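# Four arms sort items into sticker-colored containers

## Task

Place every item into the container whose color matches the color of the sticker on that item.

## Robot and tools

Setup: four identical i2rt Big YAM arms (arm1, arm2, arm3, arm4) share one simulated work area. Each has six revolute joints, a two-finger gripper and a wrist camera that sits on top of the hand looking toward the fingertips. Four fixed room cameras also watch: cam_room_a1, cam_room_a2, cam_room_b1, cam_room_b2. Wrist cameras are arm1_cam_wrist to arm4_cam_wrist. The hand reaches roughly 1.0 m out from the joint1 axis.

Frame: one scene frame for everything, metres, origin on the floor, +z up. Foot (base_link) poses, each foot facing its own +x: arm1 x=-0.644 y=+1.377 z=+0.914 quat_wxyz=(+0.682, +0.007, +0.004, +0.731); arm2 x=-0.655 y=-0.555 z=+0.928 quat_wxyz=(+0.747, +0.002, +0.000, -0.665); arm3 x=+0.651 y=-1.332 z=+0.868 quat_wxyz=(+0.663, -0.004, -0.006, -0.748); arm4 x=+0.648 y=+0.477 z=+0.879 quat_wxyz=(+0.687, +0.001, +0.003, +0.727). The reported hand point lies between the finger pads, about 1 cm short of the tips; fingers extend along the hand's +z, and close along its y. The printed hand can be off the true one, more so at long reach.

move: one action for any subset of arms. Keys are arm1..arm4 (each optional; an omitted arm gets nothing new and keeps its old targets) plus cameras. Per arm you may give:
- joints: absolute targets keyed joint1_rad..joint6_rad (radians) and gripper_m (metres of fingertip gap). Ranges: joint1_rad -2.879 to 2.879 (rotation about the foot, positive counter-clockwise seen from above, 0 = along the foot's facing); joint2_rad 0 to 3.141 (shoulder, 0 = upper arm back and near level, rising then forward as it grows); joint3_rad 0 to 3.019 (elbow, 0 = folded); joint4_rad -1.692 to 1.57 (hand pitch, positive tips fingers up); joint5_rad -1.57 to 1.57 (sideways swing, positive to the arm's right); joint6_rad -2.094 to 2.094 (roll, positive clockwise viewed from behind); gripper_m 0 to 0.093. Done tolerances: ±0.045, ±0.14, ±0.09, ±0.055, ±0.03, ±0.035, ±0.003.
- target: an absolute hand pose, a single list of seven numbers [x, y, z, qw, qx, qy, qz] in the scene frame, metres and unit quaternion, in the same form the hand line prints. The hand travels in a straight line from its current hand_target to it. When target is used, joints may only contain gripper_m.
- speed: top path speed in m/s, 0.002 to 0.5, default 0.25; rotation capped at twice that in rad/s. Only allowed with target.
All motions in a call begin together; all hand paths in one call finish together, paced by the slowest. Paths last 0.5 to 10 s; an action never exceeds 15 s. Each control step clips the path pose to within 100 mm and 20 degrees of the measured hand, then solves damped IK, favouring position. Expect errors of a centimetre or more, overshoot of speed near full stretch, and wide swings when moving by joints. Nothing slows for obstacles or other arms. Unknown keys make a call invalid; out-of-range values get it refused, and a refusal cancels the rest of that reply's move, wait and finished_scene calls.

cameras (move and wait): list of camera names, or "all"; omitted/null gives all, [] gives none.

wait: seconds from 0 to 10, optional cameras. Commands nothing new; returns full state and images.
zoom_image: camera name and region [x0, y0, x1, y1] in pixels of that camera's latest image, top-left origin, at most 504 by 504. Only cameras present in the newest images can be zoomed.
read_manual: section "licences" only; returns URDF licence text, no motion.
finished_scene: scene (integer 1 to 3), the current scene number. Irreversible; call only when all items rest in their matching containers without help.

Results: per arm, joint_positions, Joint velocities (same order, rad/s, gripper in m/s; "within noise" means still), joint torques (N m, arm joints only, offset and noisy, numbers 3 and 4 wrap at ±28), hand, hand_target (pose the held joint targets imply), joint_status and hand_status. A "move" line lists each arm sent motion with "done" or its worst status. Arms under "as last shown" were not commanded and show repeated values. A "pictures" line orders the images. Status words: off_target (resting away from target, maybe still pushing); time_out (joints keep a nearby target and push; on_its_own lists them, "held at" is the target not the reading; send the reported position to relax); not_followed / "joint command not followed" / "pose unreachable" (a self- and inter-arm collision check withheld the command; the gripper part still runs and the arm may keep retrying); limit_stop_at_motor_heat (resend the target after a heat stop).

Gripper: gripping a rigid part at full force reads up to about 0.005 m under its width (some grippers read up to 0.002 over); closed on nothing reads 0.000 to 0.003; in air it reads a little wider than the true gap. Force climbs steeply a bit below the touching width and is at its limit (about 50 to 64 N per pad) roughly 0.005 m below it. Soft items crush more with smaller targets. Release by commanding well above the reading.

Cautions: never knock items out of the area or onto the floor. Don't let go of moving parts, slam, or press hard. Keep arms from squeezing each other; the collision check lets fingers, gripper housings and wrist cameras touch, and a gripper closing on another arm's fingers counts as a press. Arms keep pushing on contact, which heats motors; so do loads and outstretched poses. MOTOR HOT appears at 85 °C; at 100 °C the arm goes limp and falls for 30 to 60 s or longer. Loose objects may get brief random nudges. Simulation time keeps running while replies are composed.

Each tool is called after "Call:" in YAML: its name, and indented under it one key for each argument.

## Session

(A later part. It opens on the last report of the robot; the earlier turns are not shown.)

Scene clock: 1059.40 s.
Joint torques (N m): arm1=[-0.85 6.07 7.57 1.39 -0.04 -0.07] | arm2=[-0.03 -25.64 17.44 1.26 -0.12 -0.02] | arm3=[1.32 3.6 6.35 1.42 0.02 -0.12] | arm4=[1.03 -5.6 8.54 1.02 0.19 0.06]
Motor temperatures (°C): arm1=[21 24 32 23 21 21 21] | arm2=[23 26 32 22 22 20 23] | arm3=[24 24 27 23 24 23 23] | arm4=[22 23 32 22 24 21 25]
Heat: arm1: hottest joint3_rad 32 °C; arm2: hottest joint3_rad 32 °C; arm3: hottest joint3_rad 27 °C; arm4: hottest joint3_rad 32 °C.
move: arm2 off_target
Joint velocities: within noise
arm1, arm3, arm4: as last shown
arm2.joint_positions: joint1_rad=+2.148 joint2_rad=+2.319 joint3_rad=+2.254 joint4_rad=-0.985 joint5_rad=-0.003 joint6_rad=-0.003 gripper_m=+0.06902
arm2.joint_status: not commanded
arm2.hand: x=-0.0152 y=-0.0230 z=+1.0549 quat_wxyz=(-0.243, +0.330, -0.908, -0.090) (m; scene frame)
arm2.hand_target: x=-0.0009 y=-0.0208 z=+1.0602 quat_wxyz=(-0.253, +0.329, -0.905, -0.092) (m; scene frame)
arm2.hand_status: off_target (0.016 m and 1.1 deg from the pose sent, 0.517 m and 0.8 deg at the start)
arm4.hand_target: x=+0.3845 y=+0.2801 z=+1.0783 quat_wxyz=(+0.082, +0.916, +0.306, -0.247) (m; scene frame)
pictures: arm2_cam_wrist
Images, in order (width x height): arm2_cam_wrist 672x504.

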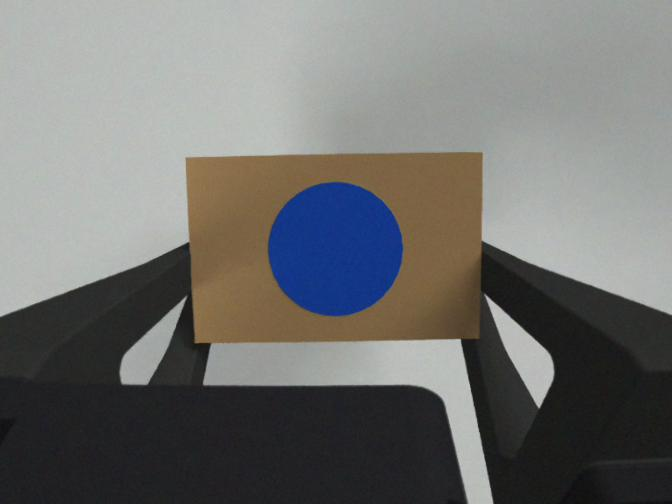

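Call:
move:
  arm2: {"target": [0.0, -0.02, 1.008, 0.2509, -0.3278, 0.9005, 0.0913], "speed": 0.08}
  cameras: []

Call:
move:
  arm2: {"target": [0.0, -0.02, 1.022, 0.2509, -0.3278, 0.9005, 0.0913], "speed": 0.1, "joints": {"gripper_m": 0.092}}
  cameras: ["arm2_cam_wrist"]

Call:
move:
  arm2: {"target": [-0.41, -0.35, 1.16, 0.2509, -0.3278, 0.9005, 0.0913], "speed": 0.45}
  arm4: {"target": [0.006, -0.011, 1.112, -0.0885, -0.9077, -0.3303, 0.2432], "speed": 0.45}
  cameras: []

Call:
wait:
  seconds: 0.3
  cameras: ["arm4_cam_wrist"]

Scene clock: 1073.53 s.
Joint torques (N m): arm1=[-0.85 6.01 7.47 1.36 -0.03 -0.04] | arm2=[-0.09 -24.88 11.29 2.66 -0.14 -0.01] | arm3=[1.55 3.66 6.37 1.5 0.02 -0.13] | arm4=[1.08 -6.18 8.55 0.95 0.18 0.05]
Motor temperatures (°C): arm1=[21 24 32 23 21 21 21] | arm2=[23 26 34 22 22 20 24] | arm3=[24 24 27 23 24 23 23] | arm4=[22 23 31 22 24 21 25]
Heat: arm1: hottest joint3_rad 32 °C; arm2: hottest joint3_rad 34 °C; arm3: hottest joint3_rad 27 °C; arm4: hottest joint3_rad 31 °C.
move: arm2 off_target
Joint velocities: within noise
arm1, arm3: as last shown
arm2.joint_positions: joint1_rad=+2.148 joint2_rad=+2.331 joint3_rad=+2.228 joint4_rad=-0.899 joint5_rad=-0.003 joint6_rad=-0.003 gripper_m=+0.06902
arm2.joint_status: not commanded
arm2.hand: x=-0.0064 y=-0.0156 z=+1.0423 quat_wxyz=(-0.264, +0.328, -0.902, -0.097) (m; scene frame)
arm2.hand_target: x=-0.0014 y=-0.0210 z=+1.0083 quat_wxyz=(-0.252, +0.330, -0.905, -0.092) (m; scene frame)
arm2.hand_status: off_target (0.035 m and 1.6 deg from the pose sent, 0.049 m and 1.1 deg at the start)
arm4.joint_positions: joint1_rad=+2.156 joint2_rad=+0.882 joint3_rad=+0.738 joint4_rad=-0.914 joint5_rad=-0.003 joint6_rad=-0.001 gripper_m=+0.09205
arm4.joint_status: not commanded
arm4.hand: x=+0.3826 y=+0.2791 z=+1.0782 quat_wxyz=(+0.082, +0.917, +0.306, -0.243) (m; scene frame)
arm4.hand_target: x=+0.3845 y=+0.2801 z=+1.0784 quat_wxyz=(+0.082, +0.916, +0.306, -0.247) (m; scene frame)
arm4.hand_status: not commanded
pictures: none
No camera images: "cameras" was empty.

Scene clock: 1074.50 s.
Joint torques (N m): arm1=[-0.5 5.95 7.61 1.55 -0.05 -0.03] | arm2=[-0.09 -25.41 13.64 1.31 -0.14 -0.02] | arm3=[1.55 3.55 6.35 1.44 0.02 -0.12] | arm4=[1.08 -5.71 8.53 0.95 0.18 0.05]
Motor temperatures (°C): arm1=[21 24 32 23 21 21 21] | arm2=[23 26 35 22 22 20 24] | arm3=[24 24 27 23 24 23 23] | arm4=[22 23 31 22 24 21 25]
Heat: arm1: hottest joint3_rad 32 °C; arm2: hottest joint3_rad 35 °C; arm3: hottest joint3_rad 27 °C; arm4: hottest joint3_rad 31 °C.
move: arm2 off_target
Joint velocities: within noise
arm1, arm3, arm4: as last shown
arm2.joint_positions: joint1_rad=+2.148 joint2_rad=+2.331 joint3_rad=+2.228 joint4_rad=-0.898 joint5_rad=-0.003 joint6_rad=-0.003 gripper_m=+0.09191
arm2.joint_status: all done
arm2.hand: x=-0.0061 y=-0.0154 z=+1.0425 quat_wxyz=(-0.265, +0.328, -0.901, -0.098) (m; scene frame)
arm2.hand_target: x=-0.0007 y=-0.0204 z=+1.0220 quat_wxyz=(-0.252, +0.330, -0.905, -0.092) (m; scene frame)
arm2.hand_status: off_target (0.022 m and 1.7 deg from the pose sent, 0.022 m and 1.6 deg at the start)
pictures: arm2_cam_wrist
Images, in order (width x height): arm2_cam_wrist 672x504.

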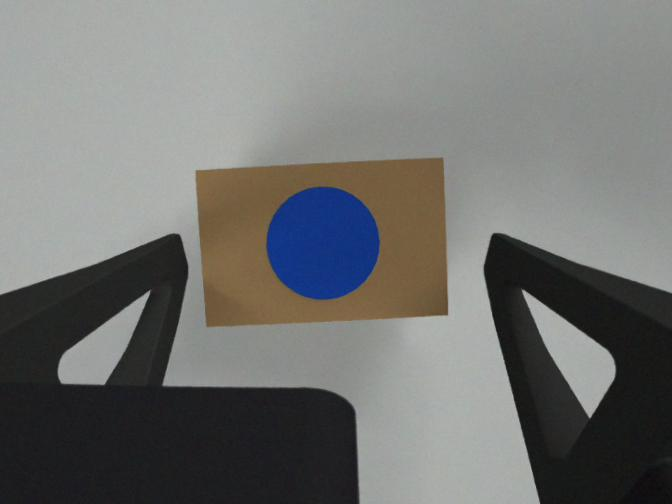

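Scene clock: 1076.73 s.
Joint torques (N m): arm1=[-1.26 6.65 7.56 1.46 -0.03 -0.04] | arm2=[1.38 -3.49 10.81 1.33 0.13 0.13] | arm3=[1.61 3.6 6.39 1.46 0.02 -0.13] | arm4=[1.2 -24.47 12.98 0.38 -0.07 -0.09]
Motor temperatures (°C): arm1=[21 24 32 23 21 21 21] | arm2=[23 26 35 22 22 20 24] | arm3=[24 24 27 23 24 23 23] | arm4=[22 23 32 22 24 21 25]
Heat: arm1: hottest joint3_rad 32 °C; arm2: hottest joint3_rad 35 °C; arm3: hottest joint3_rad 27 °C; arm4: hottest joint3_rad 32 °C.
move: arm2 off_target; arm4 off_target
Joint velocities: within noise
arm1.joint_positions: joint1_rad=+1.490 joint2_rad=+0.553 joint3_rad=+1.545 joint4_rad=-1.390 joint5_rad=+0.001 joint6_rad=+0.007 gripper_m=+0.09294
arm1.joint_status: not commanded
arm1.hand: x=-0.8049 y=+1.3784 z=+1.5283 quat_wxyz=(-0.003, +0.828, -0.008, -0.560) (m; scene frame)
arm1.hand_target: x=-0.8015 y=+1.3764 z=+1.5286 quat_wxyz=(-0.001, +0.829, +0.000, -0.559) (m; scene frame)
arm1.hand_status: not commanded
arm2.joint_positions: joint1_rad=+2.148 joint2_rad=+0.805 joint3_rad=+0.803 joint4_rad=-0.989 joint5_rad=-0.001 joint6_rad=-0.005 gripper_m=+0.09192
arm2.joint_status: not commanded
arm2.hand: x=-0.4054 y=-0.3484 z=+1.1736 quat_wxyz=(-0.271, +0.328, -0.900, -0.098) (m; scene frame)
arm2.hand_target: x=-0.4101 y=-0.3501 z=+1.1603 quat_wxyz=(-0.252, +0.330, -0.905, -0.092) (m; scene frame)
arm2.hand_status: off_target (0.014 m and 2.3 deg from the pose sent, 0.537 m and 1.7 deg at the start)
arm3.joint_positions: joint1_rad=+1.687 joint2_rad=+0.557 joint3_rad=+1.549 joint4_rad=-1.395 joint5_rad=+0.000 joint6_rad=+0.007 gripper_m=+0.09294
arm3.joint_status: not commanded
arm3.hand: x=+0.8217 y=-1.3245 z=+1.4795 quat_wxyz=(-0.552, -0.001, -0.834, +0.005) (m; scene frame)
arm3.hand_target: x=+0.8175 y=-1.3239 z=+1.4796 quat_wxyz=(-0.553, +0.003, -0.833, +0.006) (m; scene frame)
arm3.hand_status: not commanded
arm4.joint_positions: joint1_rad=+2.156 joint2_rad=+2.198 joint3_rad=+2.312 joint4_rad=-1.178 joint5_rad=-0.023 joint6_rad=-0.032 gripper_m=+0.09205
arm4.joint_status: not commanded
arm4.hand: x=+0.0119 y=-0.0022 z=+1.1100 quat_wxyz=(+0.087, +0.912, +0.322, -0.239) (m; scene frame)
arm4.hand_target: x=+0.0066 y=-0.0108 z=+1.1121 quat_wxyz=(+0.089, +0.907, +0.330, -0.244) (m; scene frame)
arm4.hand_status: off_target (0.011 m and 1.2 deg from the pose sent, 0.477 m and 3.1 deg at the start)
pictures: none
No camera images: "cameras" was empty.

Scene clock: 1077.03 s.
Joint torques (N m): arm1=[-1.14 6.12 7.56 1.51 -0.07 -0.07] | arm2=[1.44 -3.55 10.82 1.36 0.13 0.12] | arm3=[1.49 3.6 6.35 1.5 0.03 -0.12] | arm4=[1.32 -23.94 12.97 0.44 -0.06 -0.07]
Motor temperatures (°C): arm1=[21 24 32 23 21 21 21] | arm2=[23 26 35 22 22 20 24] | arm3=[24 24 27 23 24 23 23] | arm4=[22 23 32 22 24 21 25]
Heat: arm1: hottest joint3_rad 32 °C; arm2: hottest joint3_rad 35 °C; arm3: hottest joint3_rad 27 °C; arm4: hottest joint3_rad 32 °C.
Joint velocities: within noise
arm1.joint_positions: joint1_rad=+1.490 joint2_rad=+0.553 joint3_rad=+1.545 joint4_rad=-1.390 joint5_rad=+0.001 joint6_rad=+0.007 gripper_m=+0.09294
arm1.joint_status: not commanded
arm1.hand: x=-0.8049 y=+1.3784 z=+1.5283 quat_wxyz=(-0.003, +0.828, -0.008, -0.560) (m; scene frame)
arm1.hand_target: x=-0.8015 y=+1.3764 z=+1.5286 quat_wxyz=(-0.001, +0.829, +0.000, -0.559) (m; scene frame)
arm1.hand_status: not commanded
arm2.joint_positions: joint1_rad=+2.148 joint2_rad=+0.805 joint3_rad=+0.803 joint4_rad=-0.989 joint5_rad=-0.001 joint6_rad=-0.005 gripper_m=+0.09192
arm2.joint_status: not commanded
arm2.hand: x=-0.4054 y=-0.3484 z=+1.1736 quat_wxyz=(-0.271, +0.328, -0.900, -0.098) (m; scene frame)
arm2.hand_target: x=-0.4101 y=-0.3501 z=+1.1603 quat_wxyz=(-0.252, +0.330, -0.905, -0.092) (m; scene frame)
arm2.hand_status: off_target (0.014 m and 2.3 deg from the pose sent, 0.537 m and 1.7 deg at the start)
arm3.joint_positions: joint1_rad=+1.687 joint2_rad=+0.557 joint3_rad=+1.549 joint4_rad=-1.395 joint5_rad=+0.000 joint6_rad=+0.007 gripper_m=+0.09294
arm3.joint_status: not commanded
arm3.hand: x=+0.8217 y=-1.3245 z=+1.4795 quat_wxyz=(-0.552, -0.001, -0.834, +0.005) (m; scene frame)
arm3.hand_target: x=+0.8175 y=-1.3239 z=+1.4796 quat_wxyz=(-0.553, +0.003, -0.833, +0.006) (m; scene frame)
arm3.hand_status: not commanded
arm4.joint_positions: joint1_rad=+2.156 joint2_rad=+2.198 joint3_rad=+2.312 joint4_rad=-1.178 joint5_rad=-0.023 joint6_rad=-0.032 gripper_m=+0.09205
arm4.joint_status: not commanded
arm4.hand: x=+0.0119 y=-0.0022 z=+1.1100 quat_wxyz=(+0.087, +0.912, +0.322, -0.239) (m; scene frame)
arm4.hand_target: x=+0.0066 y=-0.0108 z=+1.1121 quat_wxyz=(+0.089, +0.907, +0.330, -0.244) (m; scene frame)
arm4.hand_status: off_target (0.011 m and 1.2 deg from the pose sent, 0.477 m and 3.1 deg at the start)
wait: 0.30 s; at rest by 0.27 s
pictures: arm4_cam_wrist
Images, in order (width x height): arm4_cam_wrist 672x504.

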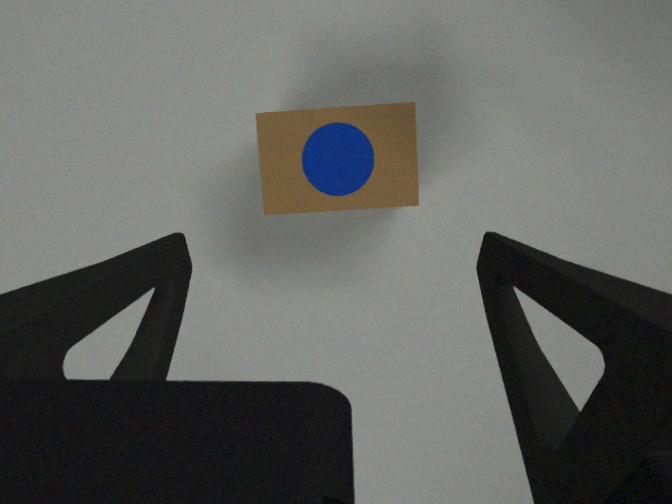

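Call:
move:
  arm4: {"target": [-0.019, -0.029, 1.020, -0.0928, -0.9018, -0.3462, 0.2416], "speed": 0.2}
  cameras: ["arm4_cam_wrist"]

Call:
move:
  arm4: {"joints": {"gripper_m": 0.058}}
  cameras: ["arm4_cam_wrist"]

Call:
move:
  arm4: {"target": [0.379, 0.288, 1.17, -0.0800, -0.9187, -0.2985, 0.2461], "speed": 0.45}
  cameras: []

Call:
move:
  arm4: {"joints": {"joint1_rad": -1.80, "joint2_rad": 0.87, "joint3_rad": 0.90, "joint4_rad": -1.08, "joint5_rad": 0, "joint6_rad": 0}}
  arm2: {"joints": {"joint1_rad": -1.69, "joint2_rad": 0.55, "joint3_rad": 1.55, "joint4_rad": -1.40, "joint5_rad": 0, "joint6_rad": 0}}
  cameras: ["arm4_cam_wrist"]

Call:
move:
  arm4: {"target": [1.152, 0.384, 0.87, 0.2777, 0.1170, 0.9529, -0.0341], "speed": 0.45}
  cameras: ["arm4_cam_wrist"]

Scene clock: 1094.70 s.
Joint torques (N m): arm1=[-1.14 6.07 7.61 1.48 -0.02 -0.02] | arm2=[1.26 -3.31 10.82 1.35 0.13 0.12] | arm3=[1.67 3.55 6.35 1.46 0.01 -0.12] | arm4=[0.97 -27.11 11.4 1.09 -0.05 -0.09]
Motor temperatures (°C): arm1=[21 24 32 23 21 21 21] | arm2=[23 26 36 22 22 20 23] | arm3=[24 24 27 23 24 23 23] | arm4=[22 25 38 22 24 21 25]
Heat: arm1: hottest joint3_rad 32 °C; arm2: hottest joint3_rad 36 °C; arm3: hottest joint3_rad 27 °C; arm4: hottest joint3_rad 38 °C.
move: arm4 done
Joint velocities: within noise
arm1, arm2, arm3: as last shown
arm4.joint_positions: joint1_rad=+2.156 joint2_rad=+2.323 joint3_rad=+2.298 joint4_rad=-1.046 joint5_rad=-0.043 joint6_rad=-0.066 gripper_m=+0.09205
arm4.joint_status: not commanded
arm4.hand: x=-0.0120 y=-0.0244 z=+1.0196 quat_wxyz=(+0.091, +0.906, +0.341, -0.234) (m; scene frame)
arm4.hand_target: x=-0.0186 y=-0.0289 z=+1.0199 quat_wxyz=(+0.093, +0.902, +0.346, -0.242) (m; scene frame)
arm4.hand_status: done (0.008 m and 1.2 deg from the pose sent, 0.099 m and 3.1 deg at the start)
pictures: arm4_cam_wrist
Images, in order (width x height): arm4_cam_wrist 672x504.

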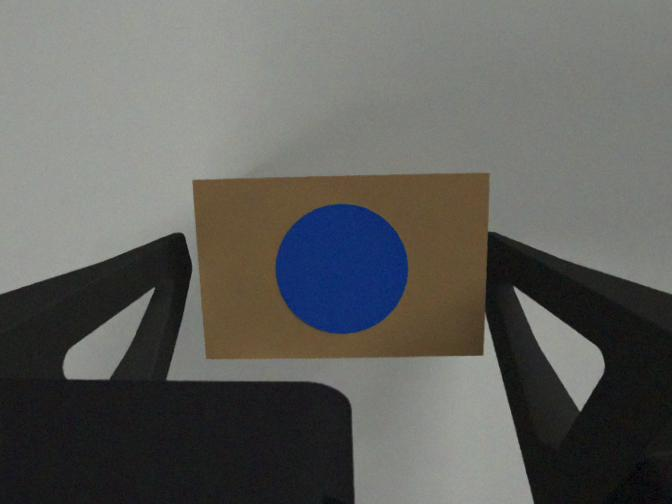

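Scene clock: 1095.23 s.
Joint torques (N m): arm1=[-1.32 5.95 7.57 1.51 -0.05 -0.06] | arm2=[1.26 -3.43 10.81 1.35 0.13 0.13] | arm3=[1.49 3.55 6.35 1.43 0.01 -0.12] | arm4=[0.56 -26.52 11.47 0.98 -0.04 -0.06]
Motor temperatures (°C): arm1=[21 24 32 23 21 21 21] | arm2=[23 26 36 22 22 20 23] | arm3=[24 24 27 23 24 23 23] | arm4=[22 25 38 22 24 21 25]
Heat: arm1: hottest joint3_rad 32 °C; arm2: hottest joint3_rad 36 °C; arm3: hottest joint3_rad 27 °C; arm4: hottest joint3_rad 38 °C.
move: arm4 off_target
Joint velocities: within noise
arm1, arm2, arm3: as last shown
arm4.joint_positions: joint1_rad=+2.156 joint2_rad=+2.323 joint3_rad=+2.298 joint4_rad=-1.046 joint5_rad=-0.044 joint6_rad=-0.068 gripper_m=+0.06956
arm4.joint_status: gripper_m off_target (ended at +0.06958, target +0.05800)
arm4.hand: x=-0.0119 y=-0.0245 z=+1.0196 quat_wxyz=(+0.091, +0.906, +0.341, -0.234) (m; scene frame)
arm4.hand_target: x=-0.0186 y=-0.0289 z=+1.0199 quat_wxyz=(+0.093, +0.902, +0.346, -0.242) (m; scene frame)
arm4.hand_status: not commanded
pictures: arm4_cam_wrist
Images, in order (width x height): arm4_cam_wrist 672x504.

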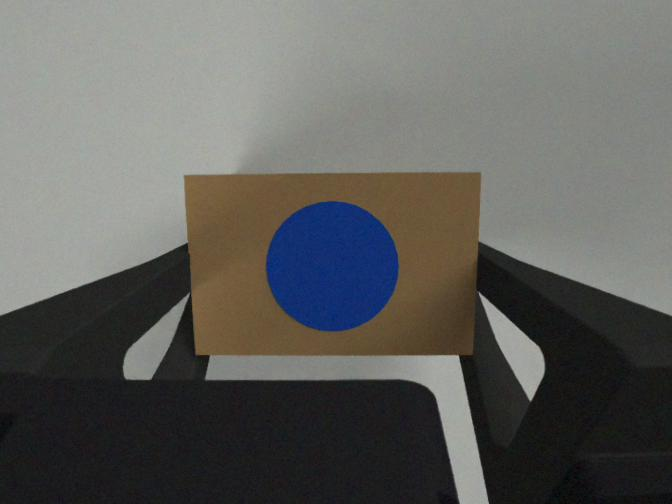

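Scene clock: 1097.27 s.
Joint torques (N m): arm1=[-0.03 6.36 7.56 1.47 -0.05 -0.05] | arm2=[1.2 -3.49 10.82 1.37 0.13 0.13] | arm3=[1.55 3.55 6.38 1.47 0.02 -0.11] | arm4=[0.03 -3.43 9.07 0.46 0.2 0.13]
Motor temperatures (°C): arm1=[21 24 32 23 21 21 21] | arm2=[23 26 36 22 22 20 23] | arm3=[24 24 27 23 24 23 23] | arm4=[22 25 38 22 24 21 25]
Heat: arm1: hottest joint3_rad 32 °C; arm2: hottest joint3_rad 36 °C; arm3: hottest joint3_rad 27 °C; arm4: hottest joint3_rad 38 °C.
move: arm4 done
Joint velocities: within noise
arm1, arm2, arm3: as last shown
arm4.joint_positions: joint1_rad=+2.134 joint2_rad=+0.860 joint3_rad=+0.972 joint4_rad=-1.146 joint5_rad=-0.010 joint6_rad=-0.029 gripper_m=+0.06956
arm4.joint_status: not commanded
arm4.hand: x=+0.3802 y=+0.2849 z=+1.1743 quat_wxyz=(+0.083, +0.913, +0.308, -0.255) (m; scene frame)
arm4.hand_target: x=+0.3791 y=+0.2880 z=+1.1699 quat_wxyz=(+0.080, +0.919, +0.299, -0.246) (m; scene frame)
arm4.hand_status: done (0.005 m and 1.7 deg from the pose sent, 0.523 m and 5.5 deg at the start)
pictures: none
No camera images: "cameras" was empty.

Scene clock: 1099.90 s.
Joint torques (N m): arm1=[-0.79 6.65 7.43 1.48 -0.04 -0.01] | arm2=[0.38 3.72 11.06 1.91 -0.04 0.12] | arm3=[1.49 3.55 6.34 1.48 0.03 -0.12] | arm4=[0.5 -4.78 9.76 0.95 0 0.16]
Motor temperatures (°C): arm1=[21 24 32 23 21 21 21] | arm2=[23 26 36 22 22 20 23] | arm3=[24 24 27 23 24 23 23] | arm4=[22 25 38 22 24 21 25]
Heat: arm1: hottest joint3_rad 32 °C; arm2: hottest joint3_rad 36 °C; arm3: hottest joint3_rad 27 °C; arm4: hottest joint3_rad 38 °C.
move: arm2 done; arm4 done
Joint velocities: within noise
arm1, arm3: as last shown
arm2.joint_positions: joint1_rad=-1.685 joint2_rad=+0.544 joint3_rad=+1.516 joint4_rad=-1.385 joint5_rad=+0.000 joint6_rad=-0.005 gripper_m=+0.09199
arm2.joint_status: all done
arm2.hand: x=-0.8297 y=-0.5572 z=+1.5291 quat_wxyz=(+0.002, -0.837, -0.004, +0.546) (m; scene frame)
arm2.hand_target: x=-0.8237 y=-0.5564 z=+1.5396 quat_wxyz=(+0.002, -0.834, +0.000, +0.552) (m; scene frame)
arm2.hand_status: not commanded
arm4.joint_positions: joint1_rad=-1.798 joint2_rad=+0.870 joint3_rad=+0.895 joint4_rad=-1.084 joint5_rad=+0.002 joint6_rad=-0.011 gripper_m=+0.06967
arm4.joint_status: all done
arm4.hand: x=+0.9760 y=+0.4209 z=+1.1365 quat_wxyz=(-0.250, -0.077, -0.965, +0.026) (m; scene frame)
arm4.hand_target: x=+0.9778 y=+0.4204 z=+1.1399 quat_wxyz=(-0.255, -0.083, -0.963, +0.024) (m; scene frame)
arm4.hand_status: not commanded
pictures: arm4_cam_wrist
Images, in order (width x height): arm4_cam_wrist 672x504.

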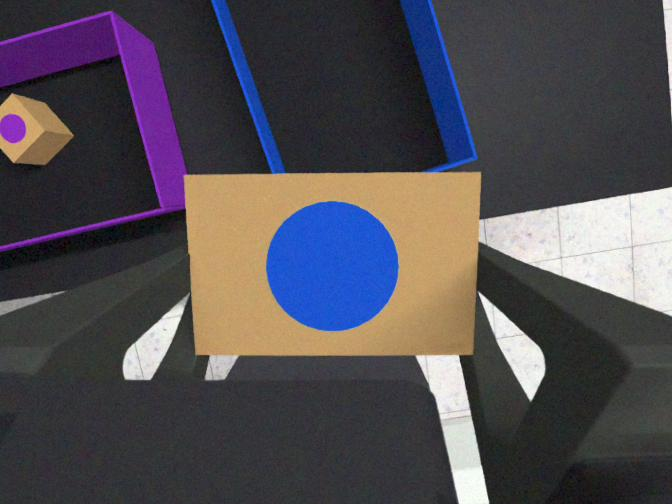

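Scene clock: 1101.50 s.
Joint torques (N m): arm1=[-0.32 6.24 7.64 1.36 -0.07 -0.02] | arm2=[0.32 3.78 11.06 1.91 -0.04 0.12] | arm3=[1.49 3.72 6.35 1.48 0.03 -0.12] | arm4=[1.26 -15.27 8.18 1.4 0.25 0.15]
Motor temperatures (°C): arm1=[21 24 32 23 21 21 21] | arm2=[23 26 36 22 22 20 23] | arm3=[24 24 27 23 24 23 23] | arm4=[22 25 38 22 24 21 25]
Heat: arm1: hottest joint3_rad 32 °C; arm2: hottest joint3_rad 36 °C; arm3: hottest joint3_rad 27 °C; arm4: hottest joint3_rad 38 °C.
move: arm4 off_target
Joint velocities: within noise
arm1, arm2, arm3: as last shown
arm4.joint_positions: joint1_rad=-1.798 joint2_rad=+1.710 joint3_rad=+0.777 joint4_rad=-0.128 joint5_rad=+0.032 joint6_rad=+0.051 gripper_m=+0.06967
arm4.joint_status: not commanded
arm4.hand: x=+1.1285 y=+0.3881 z=+0.8518 quat_wxyz=(-0.249, -0.111, -0.962, +0.033) (m; scene frame)
arm4.hand_target: x=+1.1510 y=+0.3841 z=+0.8707 quat_wxyz=(-0.278, -0.117, -0.953, +0.034) (m; scene frame)
arm4.hand_status: off_target (0.030 m and 3.6 deg from the pose sent, 0.321 m and 5.8 deg at the start)
pictures: arm4_cam_wrist
Images, in order (width x height): arm4_cam_wrist 672x504.

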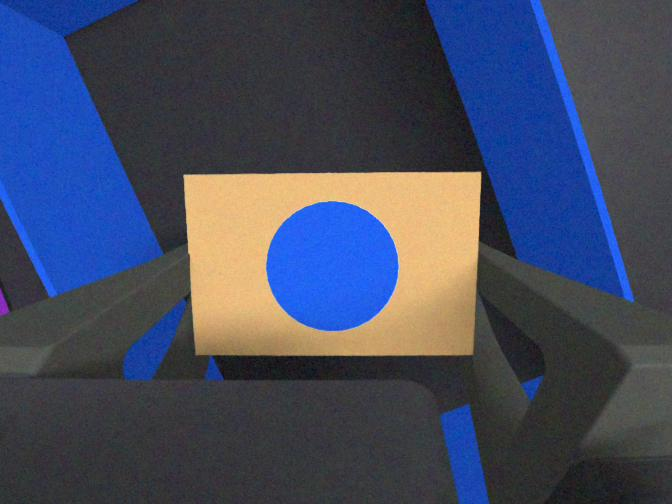

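Call:
move:
  arm4: {"target": [1.152, 0.384, 0.730, 0.2777, 0.1170, 0.9529, -0.0341], "speed": 0.12}
  cameras: []

Call:
move:
  arm4: {"target": [1.152, 0.384, 0.748, 0.2777, 0.1170, 0.9529, -0.0341], "speed": 0.1, "joints": {"gripper_m": 0.092}}
  cameras: ["arm4_cam_wrist"]

Call:
move:
  arm4: {"target": [1.08, 0.40, 0.93, 0.2777, 0.1170, 0.9529, -0.0341], "speed": 0.4}
  cameras: ["arm4_cam_wrist", "cam_room_a2"]

Scene clock: 1107.97 s.
Joint torques (N m): arm1=[-0.91 6.53 7.64 1.4 -0.01 -0.02] | arm2=[0.26 3.78 11.07 1.94 -0.04 0.12] | arm3=[1.44 3.55 6.37 1.47 0.03 -0.12] | arm4=[1.2 -12.75 4.53 1.28 0.2 0.15]
Motor temperatures (°C): arm1=[21 24 32 23 21 21 21] | arm2=[23 26 36 22 22 20 23] | arm3=[24 24 27 23 24 23 23] | arm4=[22 25 37 22 24 21 26]
Heat: arm1: hottest joint3_rad 32 °C; arm2: hottest joint3_rad 36 °C; arm3: hottest joint3_rad 27 °C; arm4: hottest joint3_rad 37 °C.
move: arm4 off_target
Joint velocities: within noise
arm1, arm2, arm3: as last shown
arm4.joint_positions: joint1_rad=-1.798 joint2_rad=+2.048 joint3_rad=+0.799 joint4_rad=+0.263 joint5_rad=+0.033 joint6_rad=+0.055 gripper_m=+0.06964
arm4.joint_status: not commanded
arm4.hand: x=+1.1512 y=+0.3835 z=+0.7455 quat_wxyz=(-0.285, -0.112, -0.951, +0.035) (m; scene frame)
arm4.hand_target: x=+1.1513 y=+0.3841 z=+0.7305 quat_wxyz=(-0.278, -0.117, -0.953, +0.034) (m; scene frame)
arm4.hand_status: off_target (0.015 m and 1.0 deg from the pose sent, 0.124 m and 3.6 deg at the start)
pictures: none
No camera images: "cameras" was empty.

Scene clock: 1108.93 s.
Joint torques (N m): arm1=[-1.08 6.36 7.45 1.43 0.01 -0.06] | arm2=[0.26 3.72 11.04 1.91 -0.03 0.11] | arm3=[1.49 3.6 6.35 1.5 0.02 -0.12] | arm4=[0.67 -18.08 4.05 0.64 0.25 0.15]
Motor temperatures (°C): arm1=[21 24 32 23 21 21 21] | arm2=[23 26 36 22 22 20 23] | arm3=[24 24 27 23 24 23 23] | arm4=[22 25 37 22 24 21 26]
Heat: arm1: hottest joint3_rad 32 °C; arm2: hottest joint3_rad 36 °C; arm3: hottest joint3_rad 27 °C; arm4: hottest joint3_rad 37 °C.
move: arm4 done
Joint velocities: within noise
arm1, arm2, arm3: as last shown
arm4.joint_positions: joint1_rad=-1.798 joint2_rad=+2.052 joint3_rad=+0.799 joint4_rad=+0.241 joint5_rad=+0.034 joint6_rad=+0.056 gripper_m=+0.09191
arm4.joint_status: all done
arm4.hand: x=+1.1458 y=+0.3843 z=+0.7407 quat_wxyz=(-0.273, -0.113, -0.955, +0.034) (m; scene frame)
arm4.hand_target: x=+1.1518 y=+0.3840 z=+0.7479 quat_wxyz=(-0.278, -0.117, -0.953, +0.034) (m; scene frame)
arm4.hand_status: done (0.010 m and 0.8 deg from the pose sent, 0.003 m and 1.0 deg at the start)
pictures: arm4_cam_wrist
Images, in order (width x height): arm4_cam_wrist 672x504.

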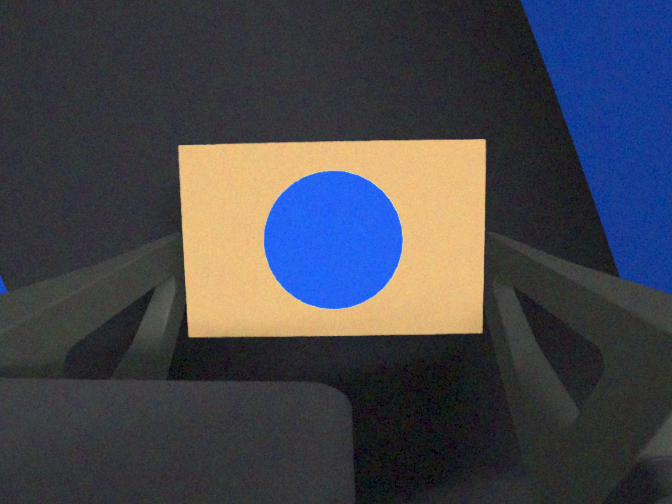

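Scene clock: 1110.20 s.
Joint torques (N m): arm1=[-1.38 6.48 7.57 1.5 0 -0.03] | arm2=[0.32 3.78 11.04 1.89 -0.03 0.11] | arm3=[1.55 3.6 6.32 1.43 0.03 -0.11] | arm4=[1.61 -8.53 6.98 0.64 0.25 0.19]
Motor temperatures (°C): arm1=[21 24 32 23 21 21 21] | arm2=[23 26 36 22 22 20 23] | arm3=[24 24 27 23 24 23 23] | arm4=[22 25 37 22 24 21 26]
Heat: arm1: hottest joint3_rad 32 °C; arm2: hottest joint3_rad 36 °C; arm3: hottest joint3_rad 27 °C; arm4: hottest joint3_rad 37 °C.
move: arm4 off_target
Joint velocities: within noise
arm1.joint_positions: joint1_rad=+1.490 joint2_rad=+0.553 joint3_rad=+1.545 joint4_rad=-1.390 joint5_rad=+0.001 joint6_rad=+0.007 gripper_m=+0.09294
arm1.joint_status: not commanded
arm1.hand: x=-0.8049 y=+1.3784 z=+1.5283 quat_wxyz=(-0.003, +0.828, -0.008, -0.560) (m; scene frame)
arm1.hand_target: x=-0.8015 y=+1.3764 z=+1.5286 quat_wxyz=(-0.001, +0.829, +0.000, -0.559) (m; scene frame)
arm1.hand_status: not commanded
arm2: as last shown
arm3.joint_positions: joint1_rad=+1.687 joint2_rad=+0.557 joint3_rad=+1.549 joint4_rad=-1.395 joint5_rad=+0.000 joint6_rad=+0.007 gripper_m=+0.09294
arm3.joint_status: not commanded
arm3.hand: x=+0.8217 y=-1.3245 z=+1.4795 quat_wxyz=(-0.552, -0.001, -0.834, +0.005) (m; scene frame)
arm3.hand_target: x=+0.8175 y=-1.3239 z=+1.4796 quat_wxyz=(-0.553, +0.003, -0.833, +0.006) (m; scene frame)
arm3.hand_status: not commanded
arm4.joint_positions: joint1_rad=-1.797 joint2_rad=+1.373 joint3_rad=+0.665 joint4_rad=-0.258 joint5_rad=+0.039 joint6_rad=+0.059 gripper_m=+0.09191
arm4.joint_status: not commanded
arm4.hand: x=+1.0844 y=+0.3955 z=+0.9419 quat_wxyz=(-0.294, -0.114, -0.948, +0.037) (m; scene frame)
arm4.hand_target: x=+1.0797 y=+0.3999 z=+0.9303 quat_wxyz=(-0.278, -0.117, -0.953, +0.034) (m; scene frame)
arm4.hand_status: off_target (0.013 m and 2.0 deg from the pose sent, 0.201 m and 0.8 deg at the start)
pictures: arm4_cam_wrist, cam_room_a2
Images, in order (width x height): arm4_cam_wrist 672x504, cam_room_a2 672x504.

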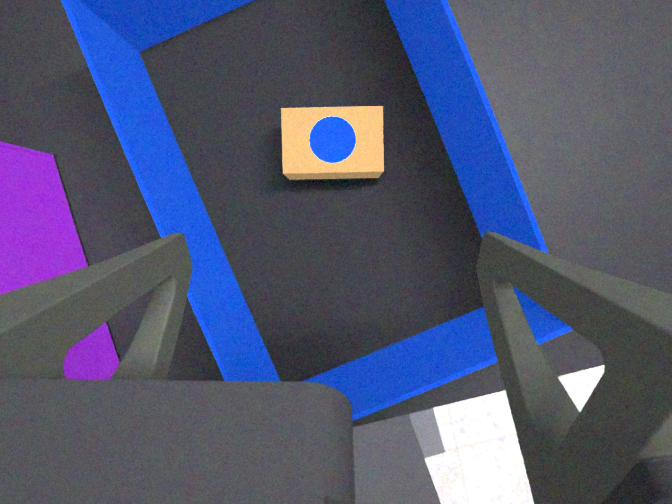

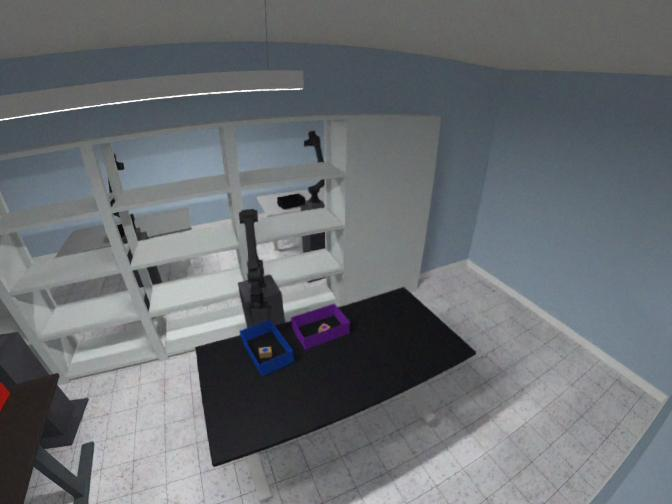

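Call:
finished_scene:
  scene: 1

The scene is finished: the task was done.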